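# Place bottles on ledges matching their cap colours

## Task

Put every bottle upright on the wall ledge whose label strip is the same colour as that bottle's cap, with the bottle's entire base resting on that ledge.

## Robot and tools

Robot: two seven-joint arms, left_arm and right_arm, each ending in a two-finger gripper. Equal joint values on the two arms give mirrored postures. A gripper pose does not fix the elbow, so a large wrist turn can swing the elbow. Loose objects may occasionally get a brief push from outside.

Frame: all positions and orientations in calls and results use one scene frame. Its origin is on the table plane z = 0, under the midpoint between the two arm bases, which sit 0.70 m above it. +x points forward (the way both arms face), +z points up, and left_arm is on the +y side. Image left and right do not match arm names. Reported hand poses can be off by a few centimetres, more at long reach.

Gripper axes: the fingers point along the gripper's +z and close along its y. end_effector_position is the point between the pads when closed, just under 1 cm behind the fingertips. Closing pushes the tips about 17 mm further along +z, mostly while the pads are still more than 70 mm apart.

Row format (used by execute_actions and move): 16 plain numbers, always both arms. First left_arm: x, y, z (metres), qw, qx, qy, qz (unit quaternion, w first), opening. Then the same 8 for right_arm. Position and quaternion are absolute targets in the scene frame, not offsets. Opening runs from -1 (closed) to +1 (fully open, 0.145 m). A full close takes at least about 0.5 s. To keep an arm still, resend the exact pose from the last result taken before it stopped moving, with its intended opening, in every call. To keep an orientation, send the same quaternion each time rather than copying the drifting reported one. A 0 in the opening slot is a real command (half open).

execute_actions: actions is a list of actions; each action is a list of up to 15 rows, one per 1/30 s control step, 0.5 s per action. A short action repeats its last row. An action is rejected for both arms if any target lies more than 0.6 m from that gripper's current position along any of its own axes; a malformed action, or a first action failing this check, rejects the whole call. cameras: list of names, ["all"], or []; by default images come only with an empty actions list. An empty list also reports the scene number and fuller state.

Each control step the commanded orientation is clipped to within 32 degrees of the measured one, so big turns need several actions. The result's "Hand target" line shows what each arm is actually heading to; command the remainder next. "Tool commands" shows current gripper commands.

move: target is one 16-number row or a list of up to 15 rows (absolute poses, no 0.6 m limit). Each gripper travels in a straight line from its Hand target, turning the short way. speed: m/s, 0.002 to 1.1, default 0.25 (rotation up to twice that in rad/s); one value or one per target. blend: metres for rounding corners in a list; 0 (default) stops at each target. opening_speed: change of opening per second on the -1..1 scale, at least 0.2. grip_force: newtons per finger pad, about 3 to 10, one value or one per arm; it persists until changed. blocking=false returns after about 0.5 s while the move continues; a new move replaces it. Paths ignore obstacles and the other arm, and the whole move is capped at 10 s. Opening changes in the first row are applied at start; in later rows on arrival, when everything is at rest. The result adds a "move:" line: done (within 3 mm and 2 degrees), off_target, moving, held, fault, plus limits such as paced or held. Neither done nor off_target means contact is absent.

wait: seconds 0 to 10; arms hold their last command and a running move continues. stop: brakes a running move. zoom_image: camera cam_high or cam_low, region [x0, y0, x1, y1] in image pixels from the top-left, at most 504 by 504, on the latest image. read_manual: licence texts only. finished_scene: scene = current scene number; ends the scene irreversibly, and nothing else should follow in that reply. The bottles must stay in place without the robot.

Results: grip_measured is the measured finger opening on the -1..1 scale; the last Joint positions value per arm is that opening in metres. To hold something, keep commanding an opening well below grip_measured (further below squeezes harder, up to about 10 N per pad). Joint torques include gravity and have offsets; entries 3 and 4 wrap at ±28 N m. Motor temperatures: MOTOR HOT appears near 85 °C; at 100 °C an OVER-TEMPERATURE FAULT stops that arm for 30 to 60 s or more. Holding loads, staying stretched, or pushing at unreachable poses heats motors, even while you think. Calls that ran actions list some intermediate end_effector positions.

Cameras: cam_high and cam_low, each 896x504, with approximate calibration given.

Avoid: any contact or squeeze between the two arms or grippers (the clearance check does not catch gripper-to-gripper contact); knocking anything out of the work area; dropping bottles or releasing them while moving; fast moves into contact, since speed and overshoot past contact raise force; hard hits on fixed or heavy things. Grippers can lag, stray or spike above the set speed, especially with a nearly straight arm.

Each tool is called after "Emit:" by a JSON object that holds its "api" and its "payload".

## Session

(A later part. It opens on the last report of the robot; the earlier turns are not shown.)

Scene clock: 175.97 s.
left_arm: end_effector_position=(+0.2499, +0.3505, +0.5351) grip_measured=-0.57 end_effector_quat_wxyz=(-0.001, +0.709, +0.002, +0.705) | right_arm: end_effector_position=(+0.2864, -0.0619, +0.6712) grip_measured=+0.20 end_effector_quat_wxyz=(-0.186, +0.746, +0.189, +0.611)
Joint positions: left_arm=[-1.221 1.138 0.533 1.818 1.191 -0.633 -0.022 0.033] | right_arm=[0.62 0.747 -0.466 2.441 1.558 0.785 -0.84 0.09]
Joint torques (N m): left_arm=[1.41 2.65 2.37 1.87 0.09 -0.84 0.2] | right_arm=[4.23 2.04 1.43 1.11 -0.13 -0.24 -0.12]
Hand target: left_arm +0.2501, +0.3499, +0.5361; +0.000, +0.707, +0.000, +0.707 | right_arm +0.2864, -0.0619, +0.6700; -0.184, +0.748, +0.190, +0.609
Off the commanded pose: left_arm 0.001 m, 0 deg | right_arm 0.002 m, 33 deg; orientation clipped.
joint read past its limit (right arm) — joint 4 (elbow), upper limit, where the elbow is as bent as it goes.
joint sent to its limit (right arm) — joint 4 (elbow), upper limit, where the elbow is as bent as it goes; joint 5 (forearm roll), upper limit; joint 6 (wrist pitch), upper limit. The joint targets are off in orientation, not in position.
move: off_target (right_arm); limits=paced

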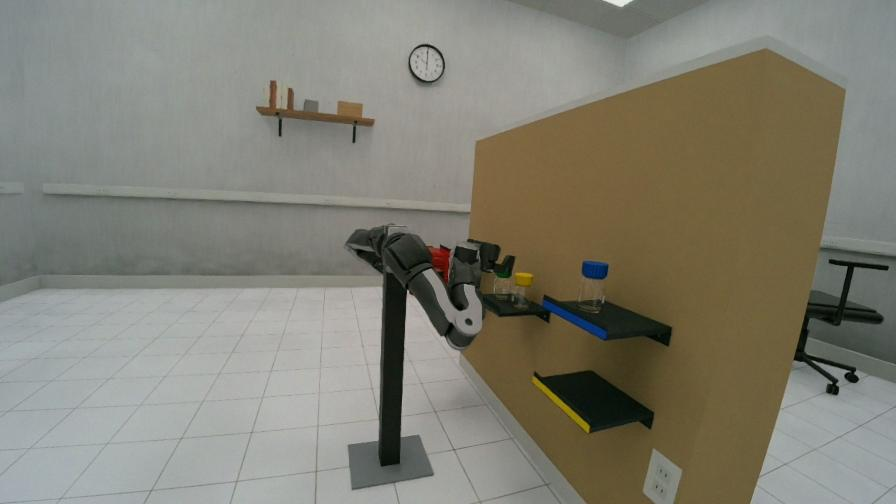

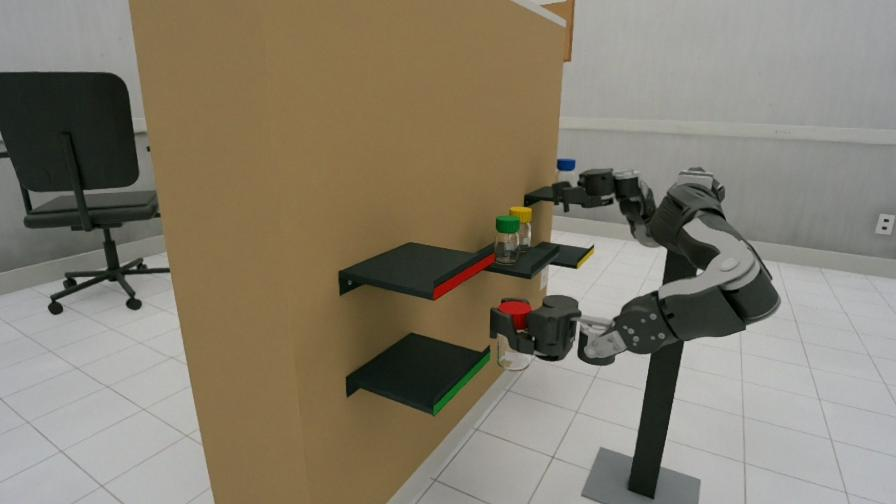

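Emit:
{"api": "move", "payload": {"target": [[0.23,0.36,0.66,0,0.7071,0,0.7071,-0.9,0.315,-0.08,0.68,0,0.7071,0,0.7071,0.2],[0.24,0.36,0.75,0,0.7071,0,0.7071,-0.9,0.315,-0.066,0.62,0,0.7071,0,0.7071,0.2]], "blend": [0.02,0], "speed": 0.18, "cameras": ["all"]}}

Emit:
{"api": "zoom_image", "payload": {"camera": "cam_high", "region": [440, 220, 600, 380]}}

Scene clock: 191.03 s.
left_arm: end_effector_position=(+0.2404, +0.3584, +0.7494) grip_measured=-0.57 end_effector_quat_wxyz=(+0.002, +0.709, -0.003, +0.705) | right_arm: end_effector_position=(+0.3150, -0.0669, +0.6199) grip_measured=+0.20 end_effector_quat_wxyz=(+0.002, +0.708, -0.001, +0.706)
Joint positions: left_arm=[-0.971 0.989 1.575 2.049 1.5 0.605 0.135 0.033] | right_arm=[0.518 0.467 -0.985 2.235 0.776 0.454 -1.293 0.09]
Joint torques (N m): left_arm=[1.23 3.71 2.32 0.42 0.16 -0.73 -0.05] | right_arm=[4.13 0.09 1.85 2.77 -0.51 -0.22 0.15]
Hand target: left_arm +0.2400, +0.3600, +0.7500; +0.000, +0.707, +0.000, +0.707 | right_arm +0.3150, -0.0660, +0.6200; +0.000, +0.707, +0.000, +0.707
Off the commanded pose: left_arm 0.002 m, 1 deg | right_arm 0.001 m, 0 deg.
joint read past its limit (left arm) — joint 3 (upper arm roll), upper limit.
move: done

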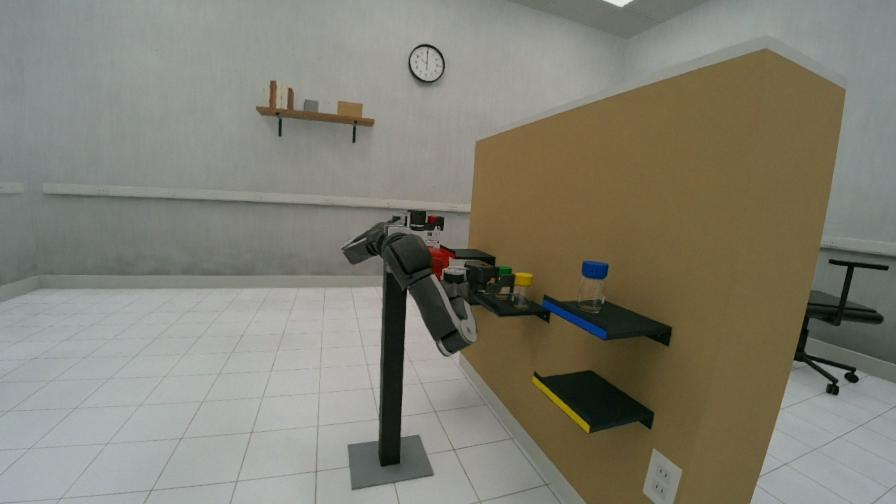

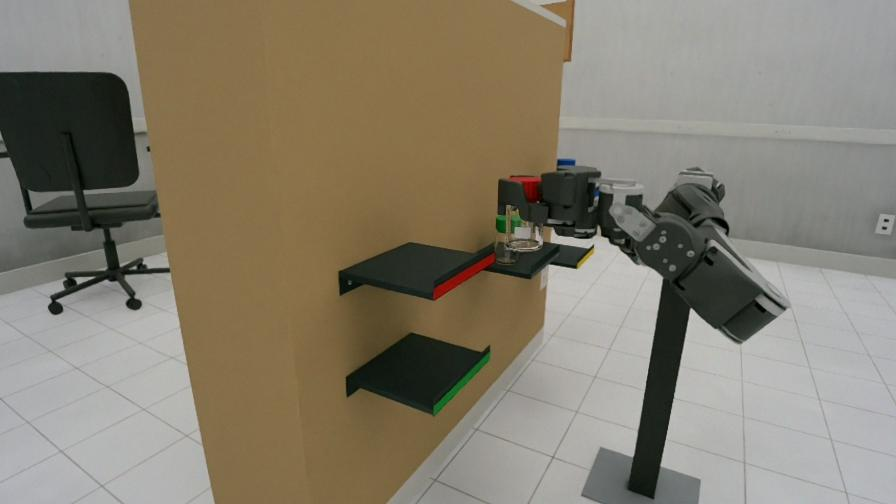

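Scaled by 3.150 from the camera's 896x504 image, which has a finer 1280x720 frame.

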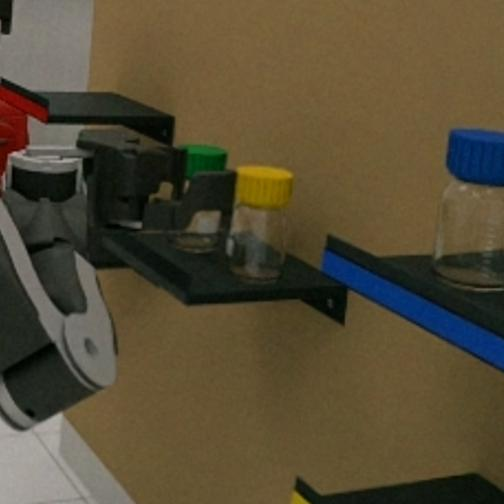

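Emit:
{"api": "move", "payload": {"target": [[0.40,0.362,0.747,0,0.7071,0,0.7071,-0.9,0.408,-0.066,0.608,0,0.7071,0,0.7071,0.2],[0.405,0.362,0.716,0,0.7071,0,0.7071,-0.9,0.409,-0.066,0.608,0,0.7071,0,0.7071,0.2]], "blend": [0.01,0], "speed": [0.15,0.07], "cameras": ["all"]}}

Emit:
{"api": "zoom_image", "payload": {"camera": "cam_high", "region": [440, 220, 600, 380]}}

Emit:
{"api": "zoom_image", "payload": {"camera": "cam_low", "region": [380, 160, 580, 320]}}

Scene clock: 203.60 s.
left_arm: end_effector_position=(+0.4046, +0.3624, +0.7142) grip_measured=-0.57 end_effector_quat_wxyz=(+0.000, +0.711, +0.000, +0.704) | right_arm: end_effector_position=(+0.4082, -0.0663, +0.6073) grip_measured=+0.20 end_effector_quat_wxyz=(+0.003, +0.708, +0.001, +0.707)
Joint positions: left_arm=[-1.407 1.691 1.476 1.496 1.585 0.079 -0.045 0.033] | right_arm=[0.737 0.414 -0.959 1.777 0.848 0.287 -1.017 0.09]
Joint torques (N m): left_arm=[6.11 1.94 3.77 0.03 0.12 -0.95 0.06] | right_arm=[6.37 -0.3 3.62 2.47 -0.32 -0.39 0.18]
Hand target: left_arm +0.4050, +0.3620, +0.7160; +0.000, +0.707, +0.000, +0.707 | right_arm +0.4090, -0.0660, +0.6081; +0.000, +0.707, +0.000, +0.707
Off the commanded pose: left_arm 0.002 m, 1 deg | right_arm 0.001 m, 0 deg.
move: done

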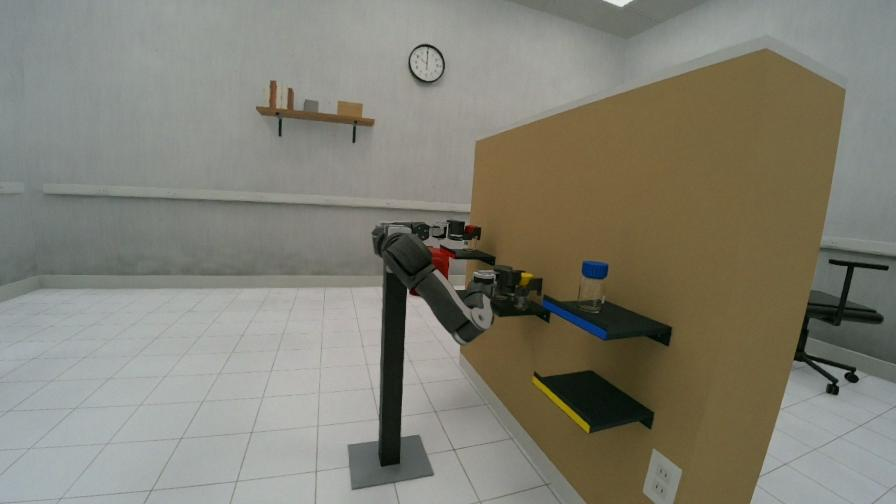

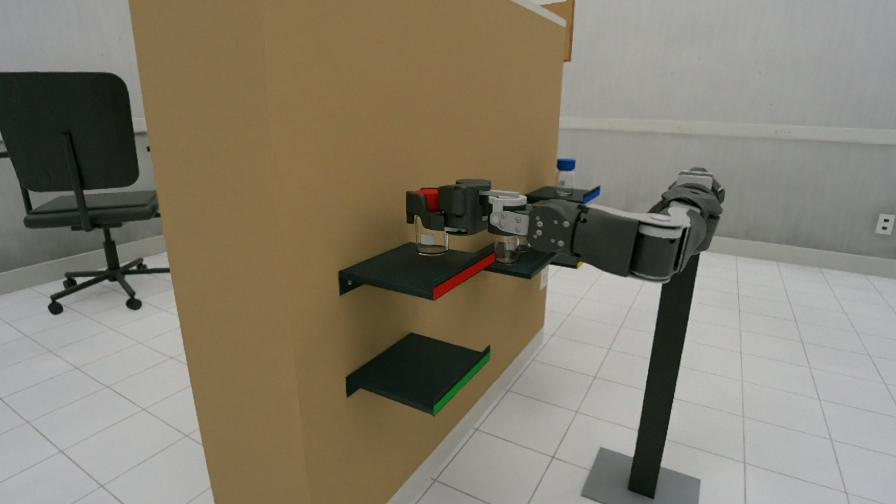

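Scaled by 3.150 from the camera's 896x504 image, which has a finer 1280x720 frame.

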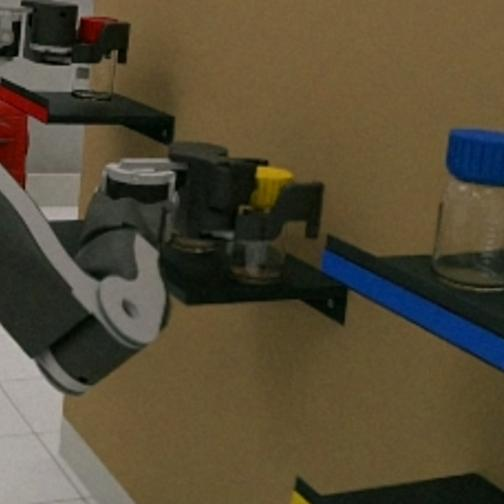

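Scaled by 2.520 from the camera's 896x504 image, which has a finer 1280x720 frame.

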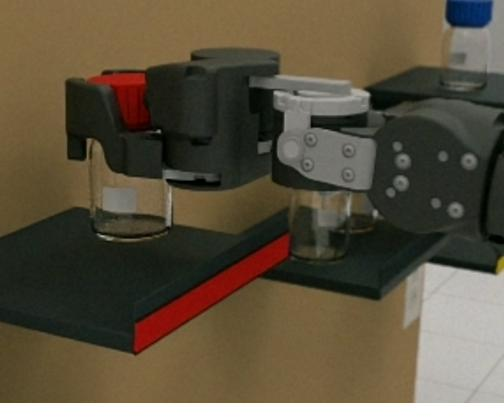

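Emit:
{"api": "move", "payload": {"target": [[0.405,0.362,0.708,0,0.7071,0,0.7071,-0.9,0.409,-0.066,0.608,0,0.7071,0,0.7071,-0.9],[0.405,0.362,0.708,0,0.7071,0,0.7071,0.2,0.409,-0.066,0.648,0,0.7071,0,0.7071,-0.9],[0.26,0.355,0.72,0,0.7071,0,0.7071,0.2,0.285,-0.09,0.64,0,0.7071,0,0.7071,-0.9]], "speed": [0.06,0.12,0.16], "opening_speed": 1.5, "cameras": ["all"]}}

Scene clock: 215.20 s.
left_arm: end_effector_position=(+0.2600, +0.3560, +0.7202) grip_measured=+0.20 end_effector_quat_wxyz=(-0.001, +0.706, +0.003, +0.708) | right_arm: end_effector_position=(+0.2856, -0.0893, +0.6394) grip_measured=-0.56 end_effector_quat_wxyz=(-0.001, +0.707, -0.001, +0.707)
Joint positions: left_arm=[-1.341 1.015 1.574 2.058 1.558 0.229 0.065 0.09] | right_arm=[0.504 0.592 -0.964 2.442 0.875 0.492 -1.391 0.033]
Joint torques (N m): left_arm=[0.73 1.81 3.17 0.58 0.13 -0.53 0.22] | right_arm=[3.52 0.36 1.25 2.45 -0.75 0 -0.13]
Hand target: left_arm +0.2600, +0.3550, +0.7200; +0.000, +0.707, +0.000, +0.707 | right_arm +0.2854, -0.0898, +0.6399; +0.002, +0.705, -0.002, +0.709
Off the commanded pose: left_arm 0.001 m, 0 deg | right_arm 0.001 m, 0 deg.
joint read past its limit (right arm) — joint 4 (elbow), upper limit, where the elbow is as bent as it goes.
joint sent to its limit (left arm) — joint 3 (upper arm roll), upper limit. The joint targets still meet the commanded pose.
joint sent to its limit (right arm) — joint 4 (elbow), upper limit, where the elbow is as bent as it goes. The joint targets still meet the commanded pose.
move: done

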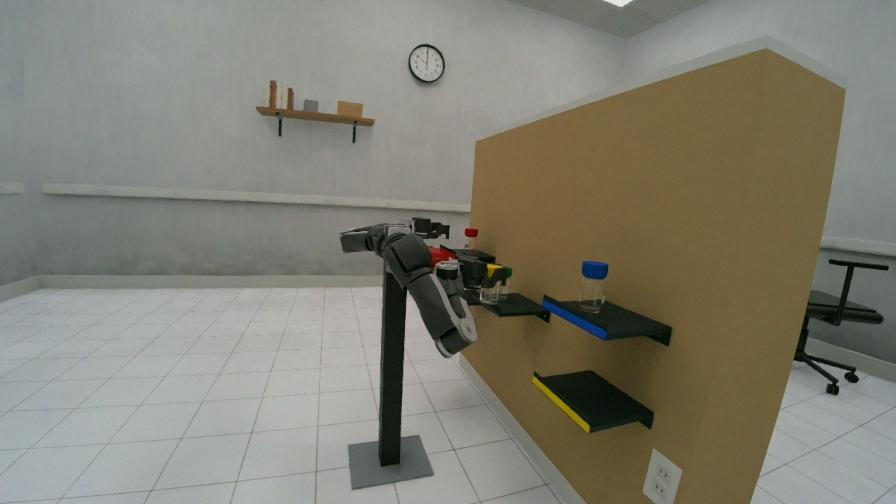

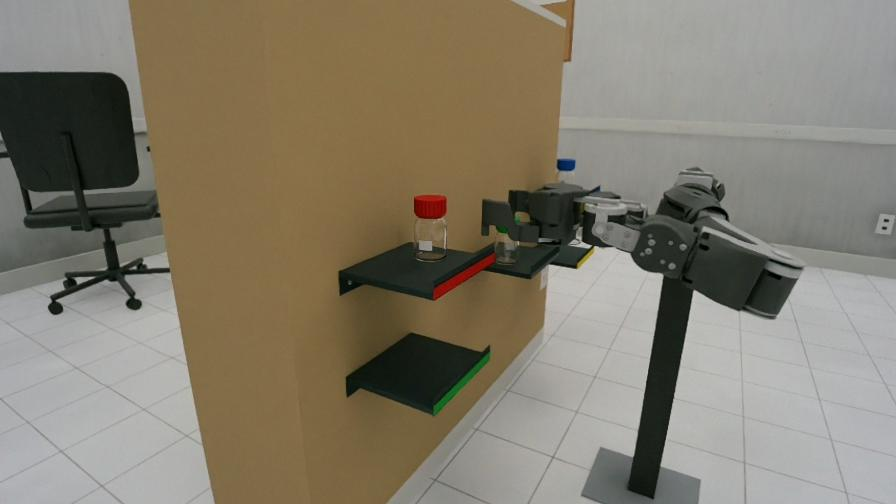

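Emit:
{"api": "move", "payload": {"target": [[0.24,0.30,0.755,0,0.7071,0,0.7071,0.2,0.275,-0.20,0.58,0,0.7071,0,0.7071,-0.9],[0.28,0.20,0.72,0,0.7071,0,0.7071,0.2,0.25,-0.36,0.545,0,0.7071,0,0.7071,-0.9],[0.30,0.12,0.69,0,0.7071,0,0.7071,0.2,0.40,-0.368,0.543,0,0.7071,0,0.7071,-0.9]], "blend": [0.03,0.02,0], "speed": [0.2,0.2,0.15], "cameras": ["all"]}}

Emit:
{"api": "zoom_image", "payload": {"camera": "cam_high", "region": [470, 240, 670, 440]}}

Scene clock: 233.00 s.
left_arm: end_effector_position=(+0.3010, +0.1194, +0.6906) grip_measured=+0.20 end_effector_quat_wxyz=(+0.118, +0.744, -0.125, +0.646) | right_arm: end_effector_position=(+0.3994, -0.3680, +0.5400) grip_measured=-0.57 end_effector_quat_wxyz=(+0.001, +0.710, +0.000, +0.704)
Joint positions: left_arm=[0.54 0.881 -0.251 2.432 1.584 0.77 -0.842 0.09] | right_arm=[0.936 1.263 -1.497 1.243 1.559 -0.555 0.021 0.033]
Joint torques (N m): left_arm=[4.68 2.12 2.11 0.9 -0.1 -0.38 -0.04] | right_arm=[4.92 4.97 5.26 0.44 0.14 -0.53 0.16]
Hand target: left_arm +0.3013, +0.1201, +0.6901; +0.117, +0.745, -0.123, +0.645 | right_arm +0.4000, -0.3681, +0.5431; +0.000, +0.707, +0.000, +0.707
Off the commanded pose: left_arm 0.001 m, 21 deg | right_arm 0.003 m, 1 deg.
joint read past its limit (left arm) — joint 4 (elbow), upper limit, where the elbow is as bent as it goes.
joint sent to its limit (left arm) — joint 4 (elbow), upper limit, where the elbow is as bent as it goes; joint 5 (forearm roll), upper limit. The joint targets are off in orientation, not in position.
joint sent to its limit (right arm) — joint 5 (forearm roll), upper limit. The joint targets still meet the commanded pose.
move: off_target (left_arm)

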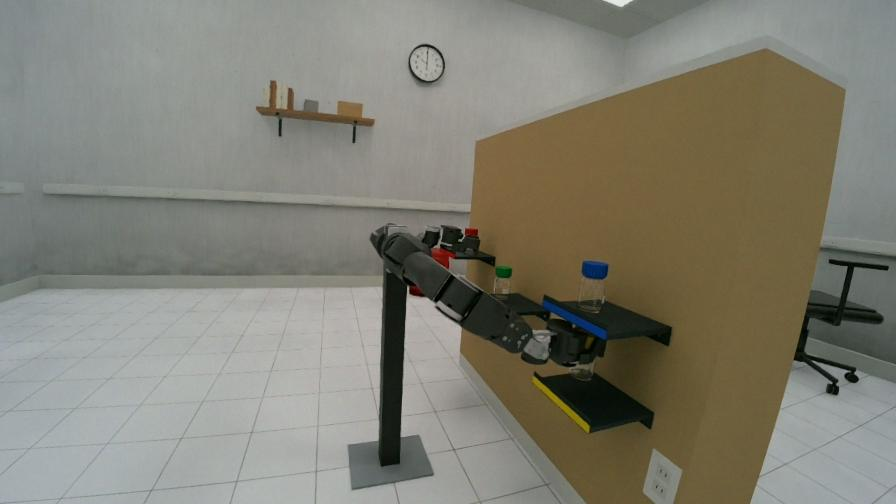

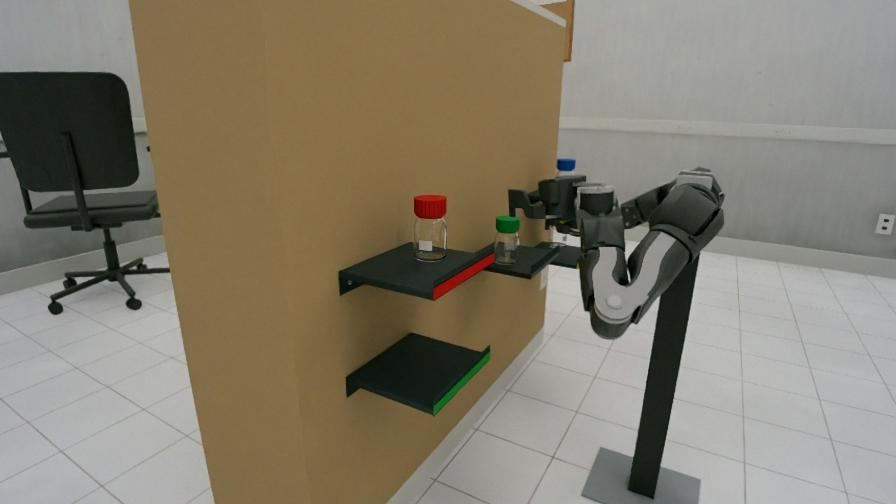

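Scaled by 2.520 from the camera's 896x504 image, which has a finer 1280x720 frame.

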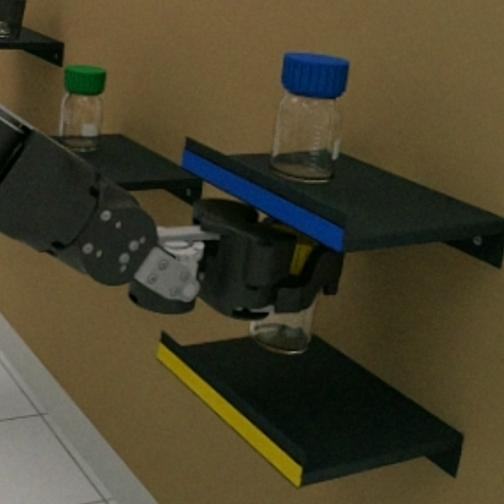

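Emit:
{"api": "move", "payload": {"target": [[0.31,0.046,0.66,0,0.7071,0,0.7071,0.2,0.403,-0.368,0.512,0,0.7071,0,0.7071,-0.9],[0.312,0.046,0.612,0,0.7071,0,0.7071,0.2,0.403,-0.368,0.512,0,0.7071,0,0.7071,0.2],[0.396,0.046,0.607,0,0.7071,0,0.7071,0.2,0.403,-0.368,0.512,0,0.7071,0,0.7071,0.2]], "blend": [0,0,0], "speed": [0.12,0.12,0.12], "opening_speed": 1.5, "cameras": ["all"]}}

Emit:
{"api": "zoom_image", "payload": {"camera": "cam_high", "region": [450, 240, 650, 440]}}

Emit:
{"api": "zoom_image", "payload": {"camera": "cam_low", "region": [440, 160, 600, 320]}}

Scene clock: 251.43 s.
left_arm: end_effector_position=(+0.3958, +0.0469, +0.6080) grip_measured=+0.20 end_effector_quat_wxyz=(-0.002, +0.706, +0.001, +0.708) | right_arm: end_effector_position=(+0.4024, -0.3691, +0.5109) grip_measured=+0.20 end_effector_quat_wxyz=(+0.003, +0.709, +0.000, +0.705)
Joint positions: left_arm=[0.751 0.363 -1.026 1.8 0.843 0.287 -1.114 0.09] | right_arm=[0.832 1.165 -1.444 1.109 1.559 -0.618 0.067 0.09]
Joint torques (N m): left_arm=[7.9 -0.59 2.17 3.21 -0.28 -0.42 0.23] | right_arm=[4.5 4.47 4.78 0.4 0.17 -0.51 0.15]
Hand target: left_arm +0.3960, +0.0459, +0.6070; +0.000, +0.707, +0.000, +0.707 | right_arm +0.4030, -0.3679, +0.5120; +0.000, +0.707, +0.000, +0.707
Off the commanded pose: left_arm 0.001 m, 0 deg | right_arm 0.002 m, 0 deg.
joint sent to its limit (right arm) — joint 5 (forearm roll), upper limit. The joint targets still meet the commanded pose.
move: done

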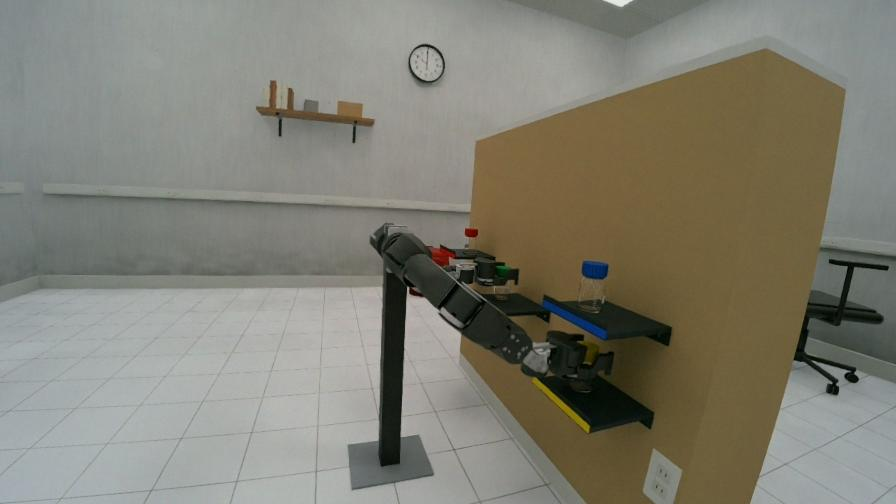

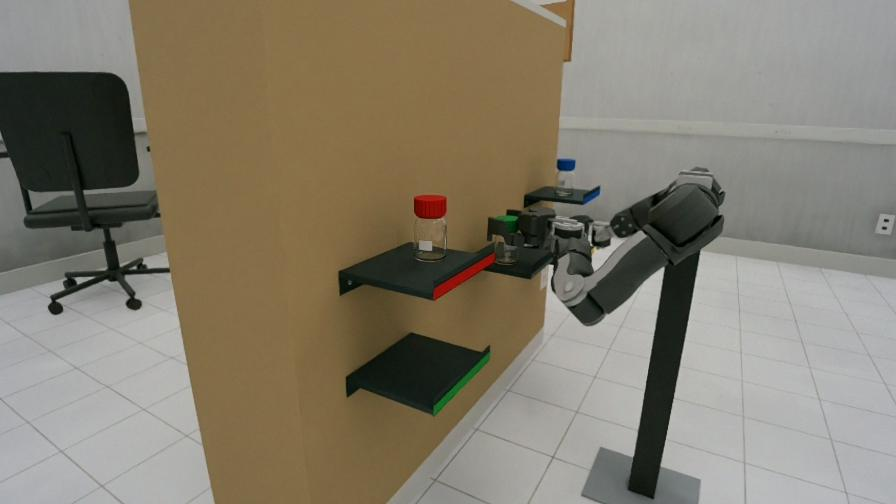

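Scaled by 2.520 from the camera's 896x504 image, which has a finer 1280x720 frame.

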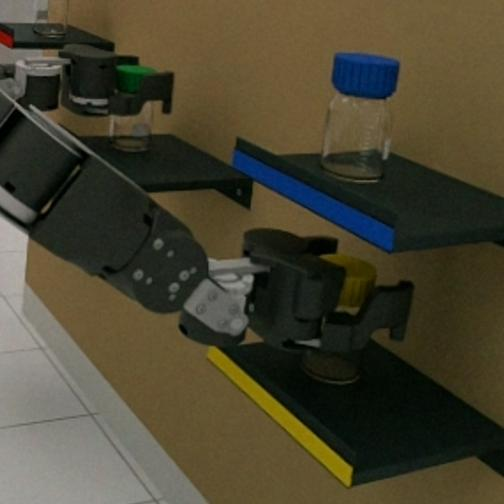

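Scaled by 3.150 from the camera's 896x504 image, which has a finer 1280x720 frame.

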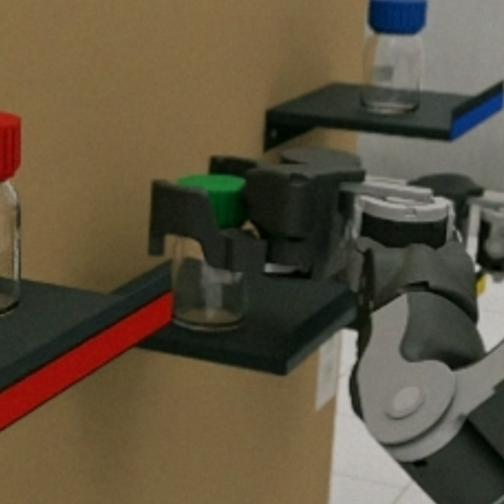

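Emit:
{"api": "move", "payload": {"target": [[0.398,0.046,0.607,0,0.7071,0,0.7071,-0.9,0.403,-0.368,0.512,0,0.7071,0,0.7071,0.2],[0.398,0.046,0.648,0,0.7071,0,0.7071,-0.9,0.33,-0.366,0.515,0,0.7071,0,0.7071,0.2],[0.285,0.09,0.64,0,0.7071,0,0.7071,-0.9,0.24,-0.36,0.515,0,0.7071,0,0.7071,0.2]], "blend": [0,0.01,0], "speed": [0.1,0.14,0.16], "opening_speed": 1.8}}

Emit:
{"api": "move", "payload": {"target": [[0.275,0.20,0.58,0,0.7071,0,0.7071,-0.9,0.24,-0.36,0.515,0,0.7071,0,0.7071,0.2],[0.25,0.36,0.545,0,0.7071,0,0.7071,-0.9,0.24,-0.36,0.515,0,0.7071,0,0.7071,0.2],[0.40,0.366,0.543,0,0.7071,0,0.7071,-0.9,0.24,-0.36,0.515,0,0.7071,0,0.7071,0.2]], "blend": [0.03,0.02,0], "speed": [0.2,0.2,0.15], "cameras": ["all"]}}

Emit:
{"api": "zoom_image", "payload": {"camera": "cam_low", "region": [360, 240, 560, 400]}}

Scene clock: 269.53 s.
left_arm: end_effector_position=(+0.2858, +0.0893, +0.6400) grip_measured=-0.57 end_effector_quat_wxyz=(-0.006, +0.702, +0.004, +0.712) | right_arm: end_effector_position=(+0.2409, -0.3614, +0.5166) grip_measured=+0.20 end_effector_quat_wxyz=(+0.010, +0.789, +0.001, +0.614)
Joint positions: left_arm=[0.528 0.596 -0.999 2.433 0.862 0.473 -1.416 0.033] | right_arm=[0.536 1.816 -1.571 1.852 1.515 -0.784 -0.08 0.09]
Joint torques (N m): left_arm=[4.42 0.25 0.96 2.95 -0.6 -0.29 -0.05] | right_arm=[1.36 5.95 1.77 0.58 0.08 -0.42 0.12]
Hand target: left_arm +0.2856, +0.0897, +0.6397; -0.007, +0.701, +0.007, +0.713 | right_arm +0.2403, -0.3600, +0.5151; +0.007, +0.791, +0.001, +0.612
Off the commanded pose: left_arm 0.001 m, 1 deg | right_arm 0.002 m, 14 deg.
joint read past its limit (left arm) — joint 4 (elbow), upper limit, where the elbow is as bent as it goes.
joint read past its limit (right arm) — joint 6 (wrist pitch), lower limit.
joint sent to its limit (left arm) — joint 4 (elbow), upper limit, where the elbow is as bent as it goes. The joint targets still meet the commanded pose.
joint sent to its limit (right arm) — joint 3 (upper arm roll), lower limit; joint 6 (wrist pitch), lower limit. The joint targets are off in orientation, not in position.
move: off_target (right_arm)

Scene clock: 272.37 s.
left_arm: end_effector_position=(+0.3999, +0.3655, +0.5409) grip_measured=-0.59 end_effector_quat_wxyz=(-0.001, +0.710, +0.000, +0.705) | right_arm: end_effector_position=(+0.2409, -0.3614, +0.5166) grip_measured=+0.20 end_effector_quat_wxyz=(+0.010, +0.789, +0.001, +0.614)
Joint positions: left_arm=[0.937 1.263 -1.495 1.254 1.554 -0.555 0.01 0.031] | right_arm=[0.536 1.816 -1.571 1.852 1.515 -0.784 -0.08 0.09]
Joint torques (N m): left_arm=[6.95 4.92 3.26 0.36 0.19 -0.79 0.22] | right_arm=[1.44 5.95 1.76 0.59 0.09 -0.42 0.16]
Hand target: left_arm +0.4000, +0.3659, +0.5429; +0.000, +0.707, +0.000, +0.707 | right_arm +0.2403, -0.3600, +0.5151; +0.007, +0.791, +0.001, +0.612
Off the commanded pose: left_arm 0.002 m, 0 deg | right_arm 0.002 m, 14 deg.
joint read past its limit (right arm) — joint 6 (wrist pitch), lower limit.
joint sent to its limit (right arm) — joint 3 (upper arm roll), lower limit; joint 6 (wrist pitch), lower limit. The joint targets are off in orientation, not in position.
move: off_target (right_arm)

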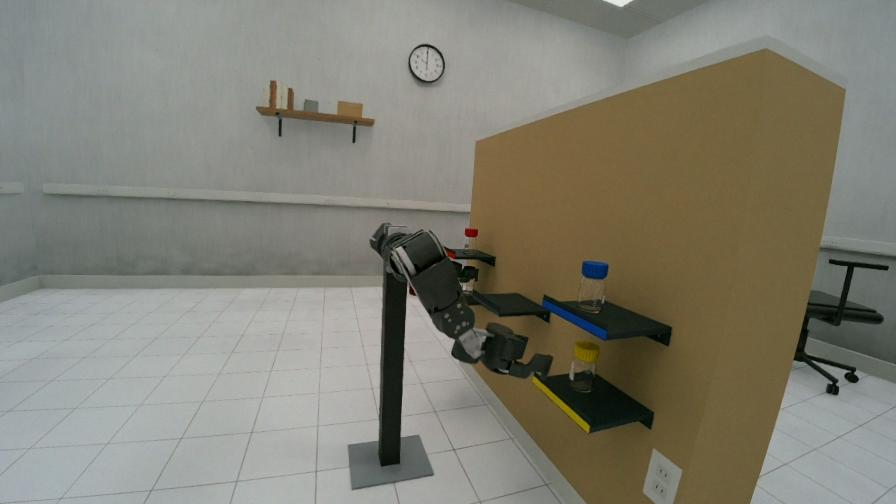

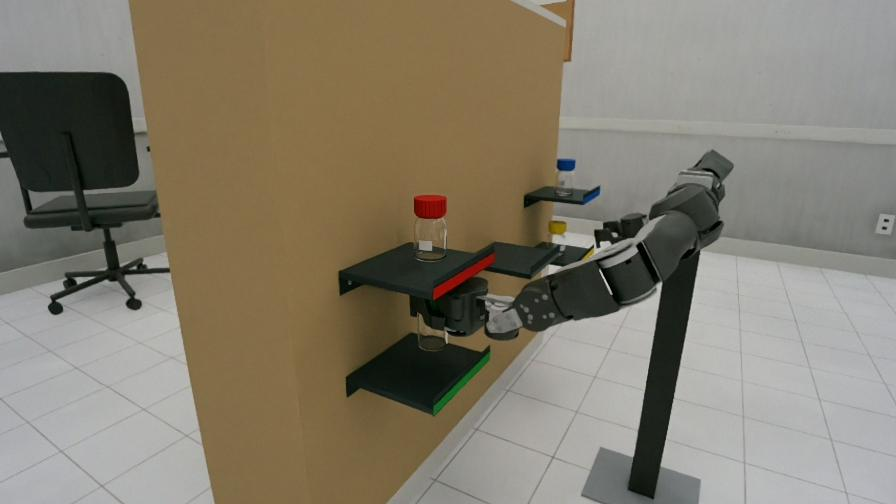

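Scaled by 2.520 from the camera's 896x504 image, which has a finer 1280x720 frame.

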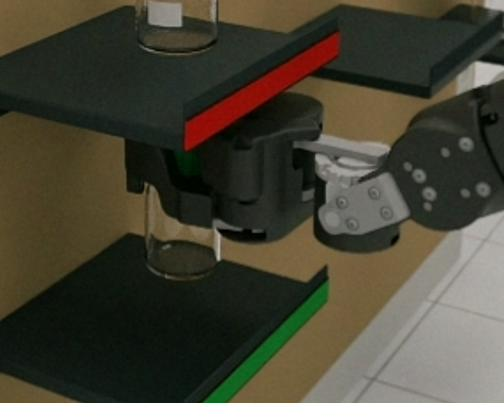

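Lower, release, retreat.

Emit:
{"api": "move", "payload": {"target": [[0.403,0.366,0.511,0,0.7071,0,0.7071,-0.9,0.24,-0.36,0.515,0.007,0.791,0.001,0.612,0.2],[0.403,0.366,0.511,0,0.7071,0,0.7071,0.2,0.24,-0.36,0.515,0.007,0.791,0.001,0.612,0.2],[0.29,0.362,0.515,0,0.7071,0,0.7071,0.2,0.24,-0.36,0.515,0.007,0.791,0.001,0.612,0.2]], "speed": [0.06,0.1,0.15], "opening_speed": 1.5, "cameras": ["all"]}}

Scene clock: 283.20 s.
left_arm: end_effector_position=(+0.2905, +0.3632, +0.5179) grip_measured=+0.20 end_effector_quat_wxyz=(-0.005, +0.744, -0.001, +0.668) | right_arm: end_effector_position=(+0.2409, -0.3612, +0.5166) grip_measured=+0.20 end_effector_quat_wxyz=(+0.010, +0.789, +0.001, +0.614)
Joint positions: left_arm=[0.664 1.615 -1.563 1.667 1.508 -0.788 -0.087 0.09] | right_arm=[0.536 1.816 -1.571 1.853 1.515 -0.784 -0.08 0.09]
Joint torques (N m): left_arm=[3.02 4.87 1.5 0.32 0.04 -0.63 0.07] | right_arm=[1.02 5.97 1.69 0.65 0.1 -0.43 0.11]
Hand target: left_arm +0.2902, +0.3619, +0.5151; -0.003, +0.746, -0.001, +0.665 | right_arm +0.2400, -0.3600, +0.5150; +0.007, +0.791, +0.001, +0.612
Off the commanded pose: left_arm 0.003 m, 6 deg | right_arm 0.002 m, 0 deg.
joint read past its limit (left arm) — joint 6 (wrist pitch), lower limit.
joint read past its limit (right arm) — joint 6 (wrist pitch), lower limit.
joint sent to its limit (left arm) — joint 3 (upper arm roll), lower limit; joint 6 (wrist pitch), lower limit. The joint targets are off in orientation, not in position.
joint sent to its limit (right arm) — joint 3 (upper arm roll), lower limit; joint 6 (wrist pitch), lower limit. The joint targets still meet the commanded pose.
move: off_target (left_arm); target 2's new opening was sent with left_arm's hand 0.010 m and 2 deg from that target

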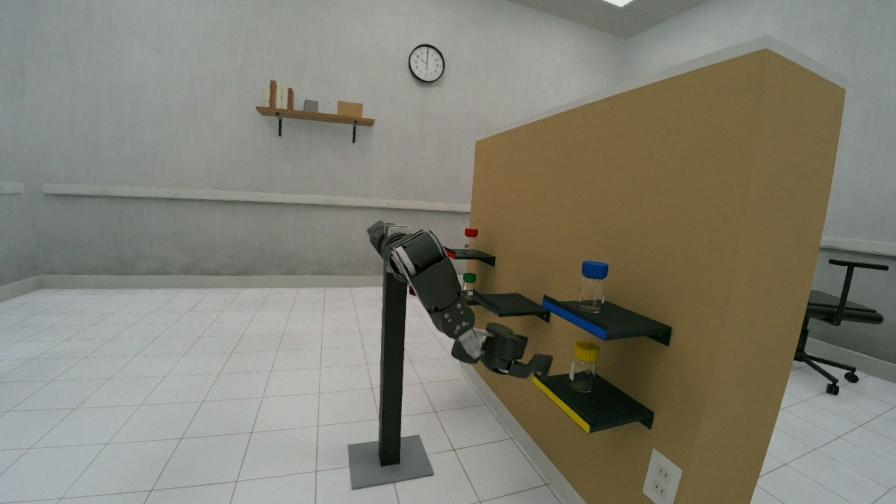

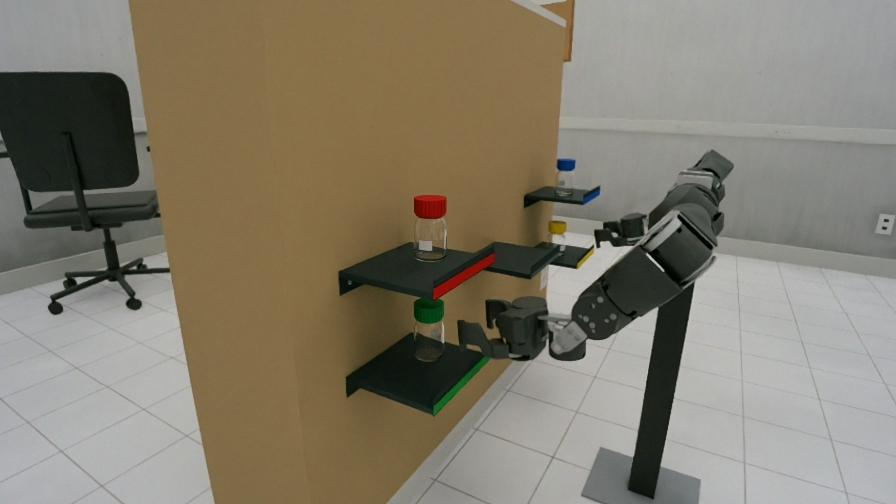

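All four stand correctly.

Emit:
{"api": "finished_scene", "payload": {"scene": 2}}

The scene is finished: the task was done.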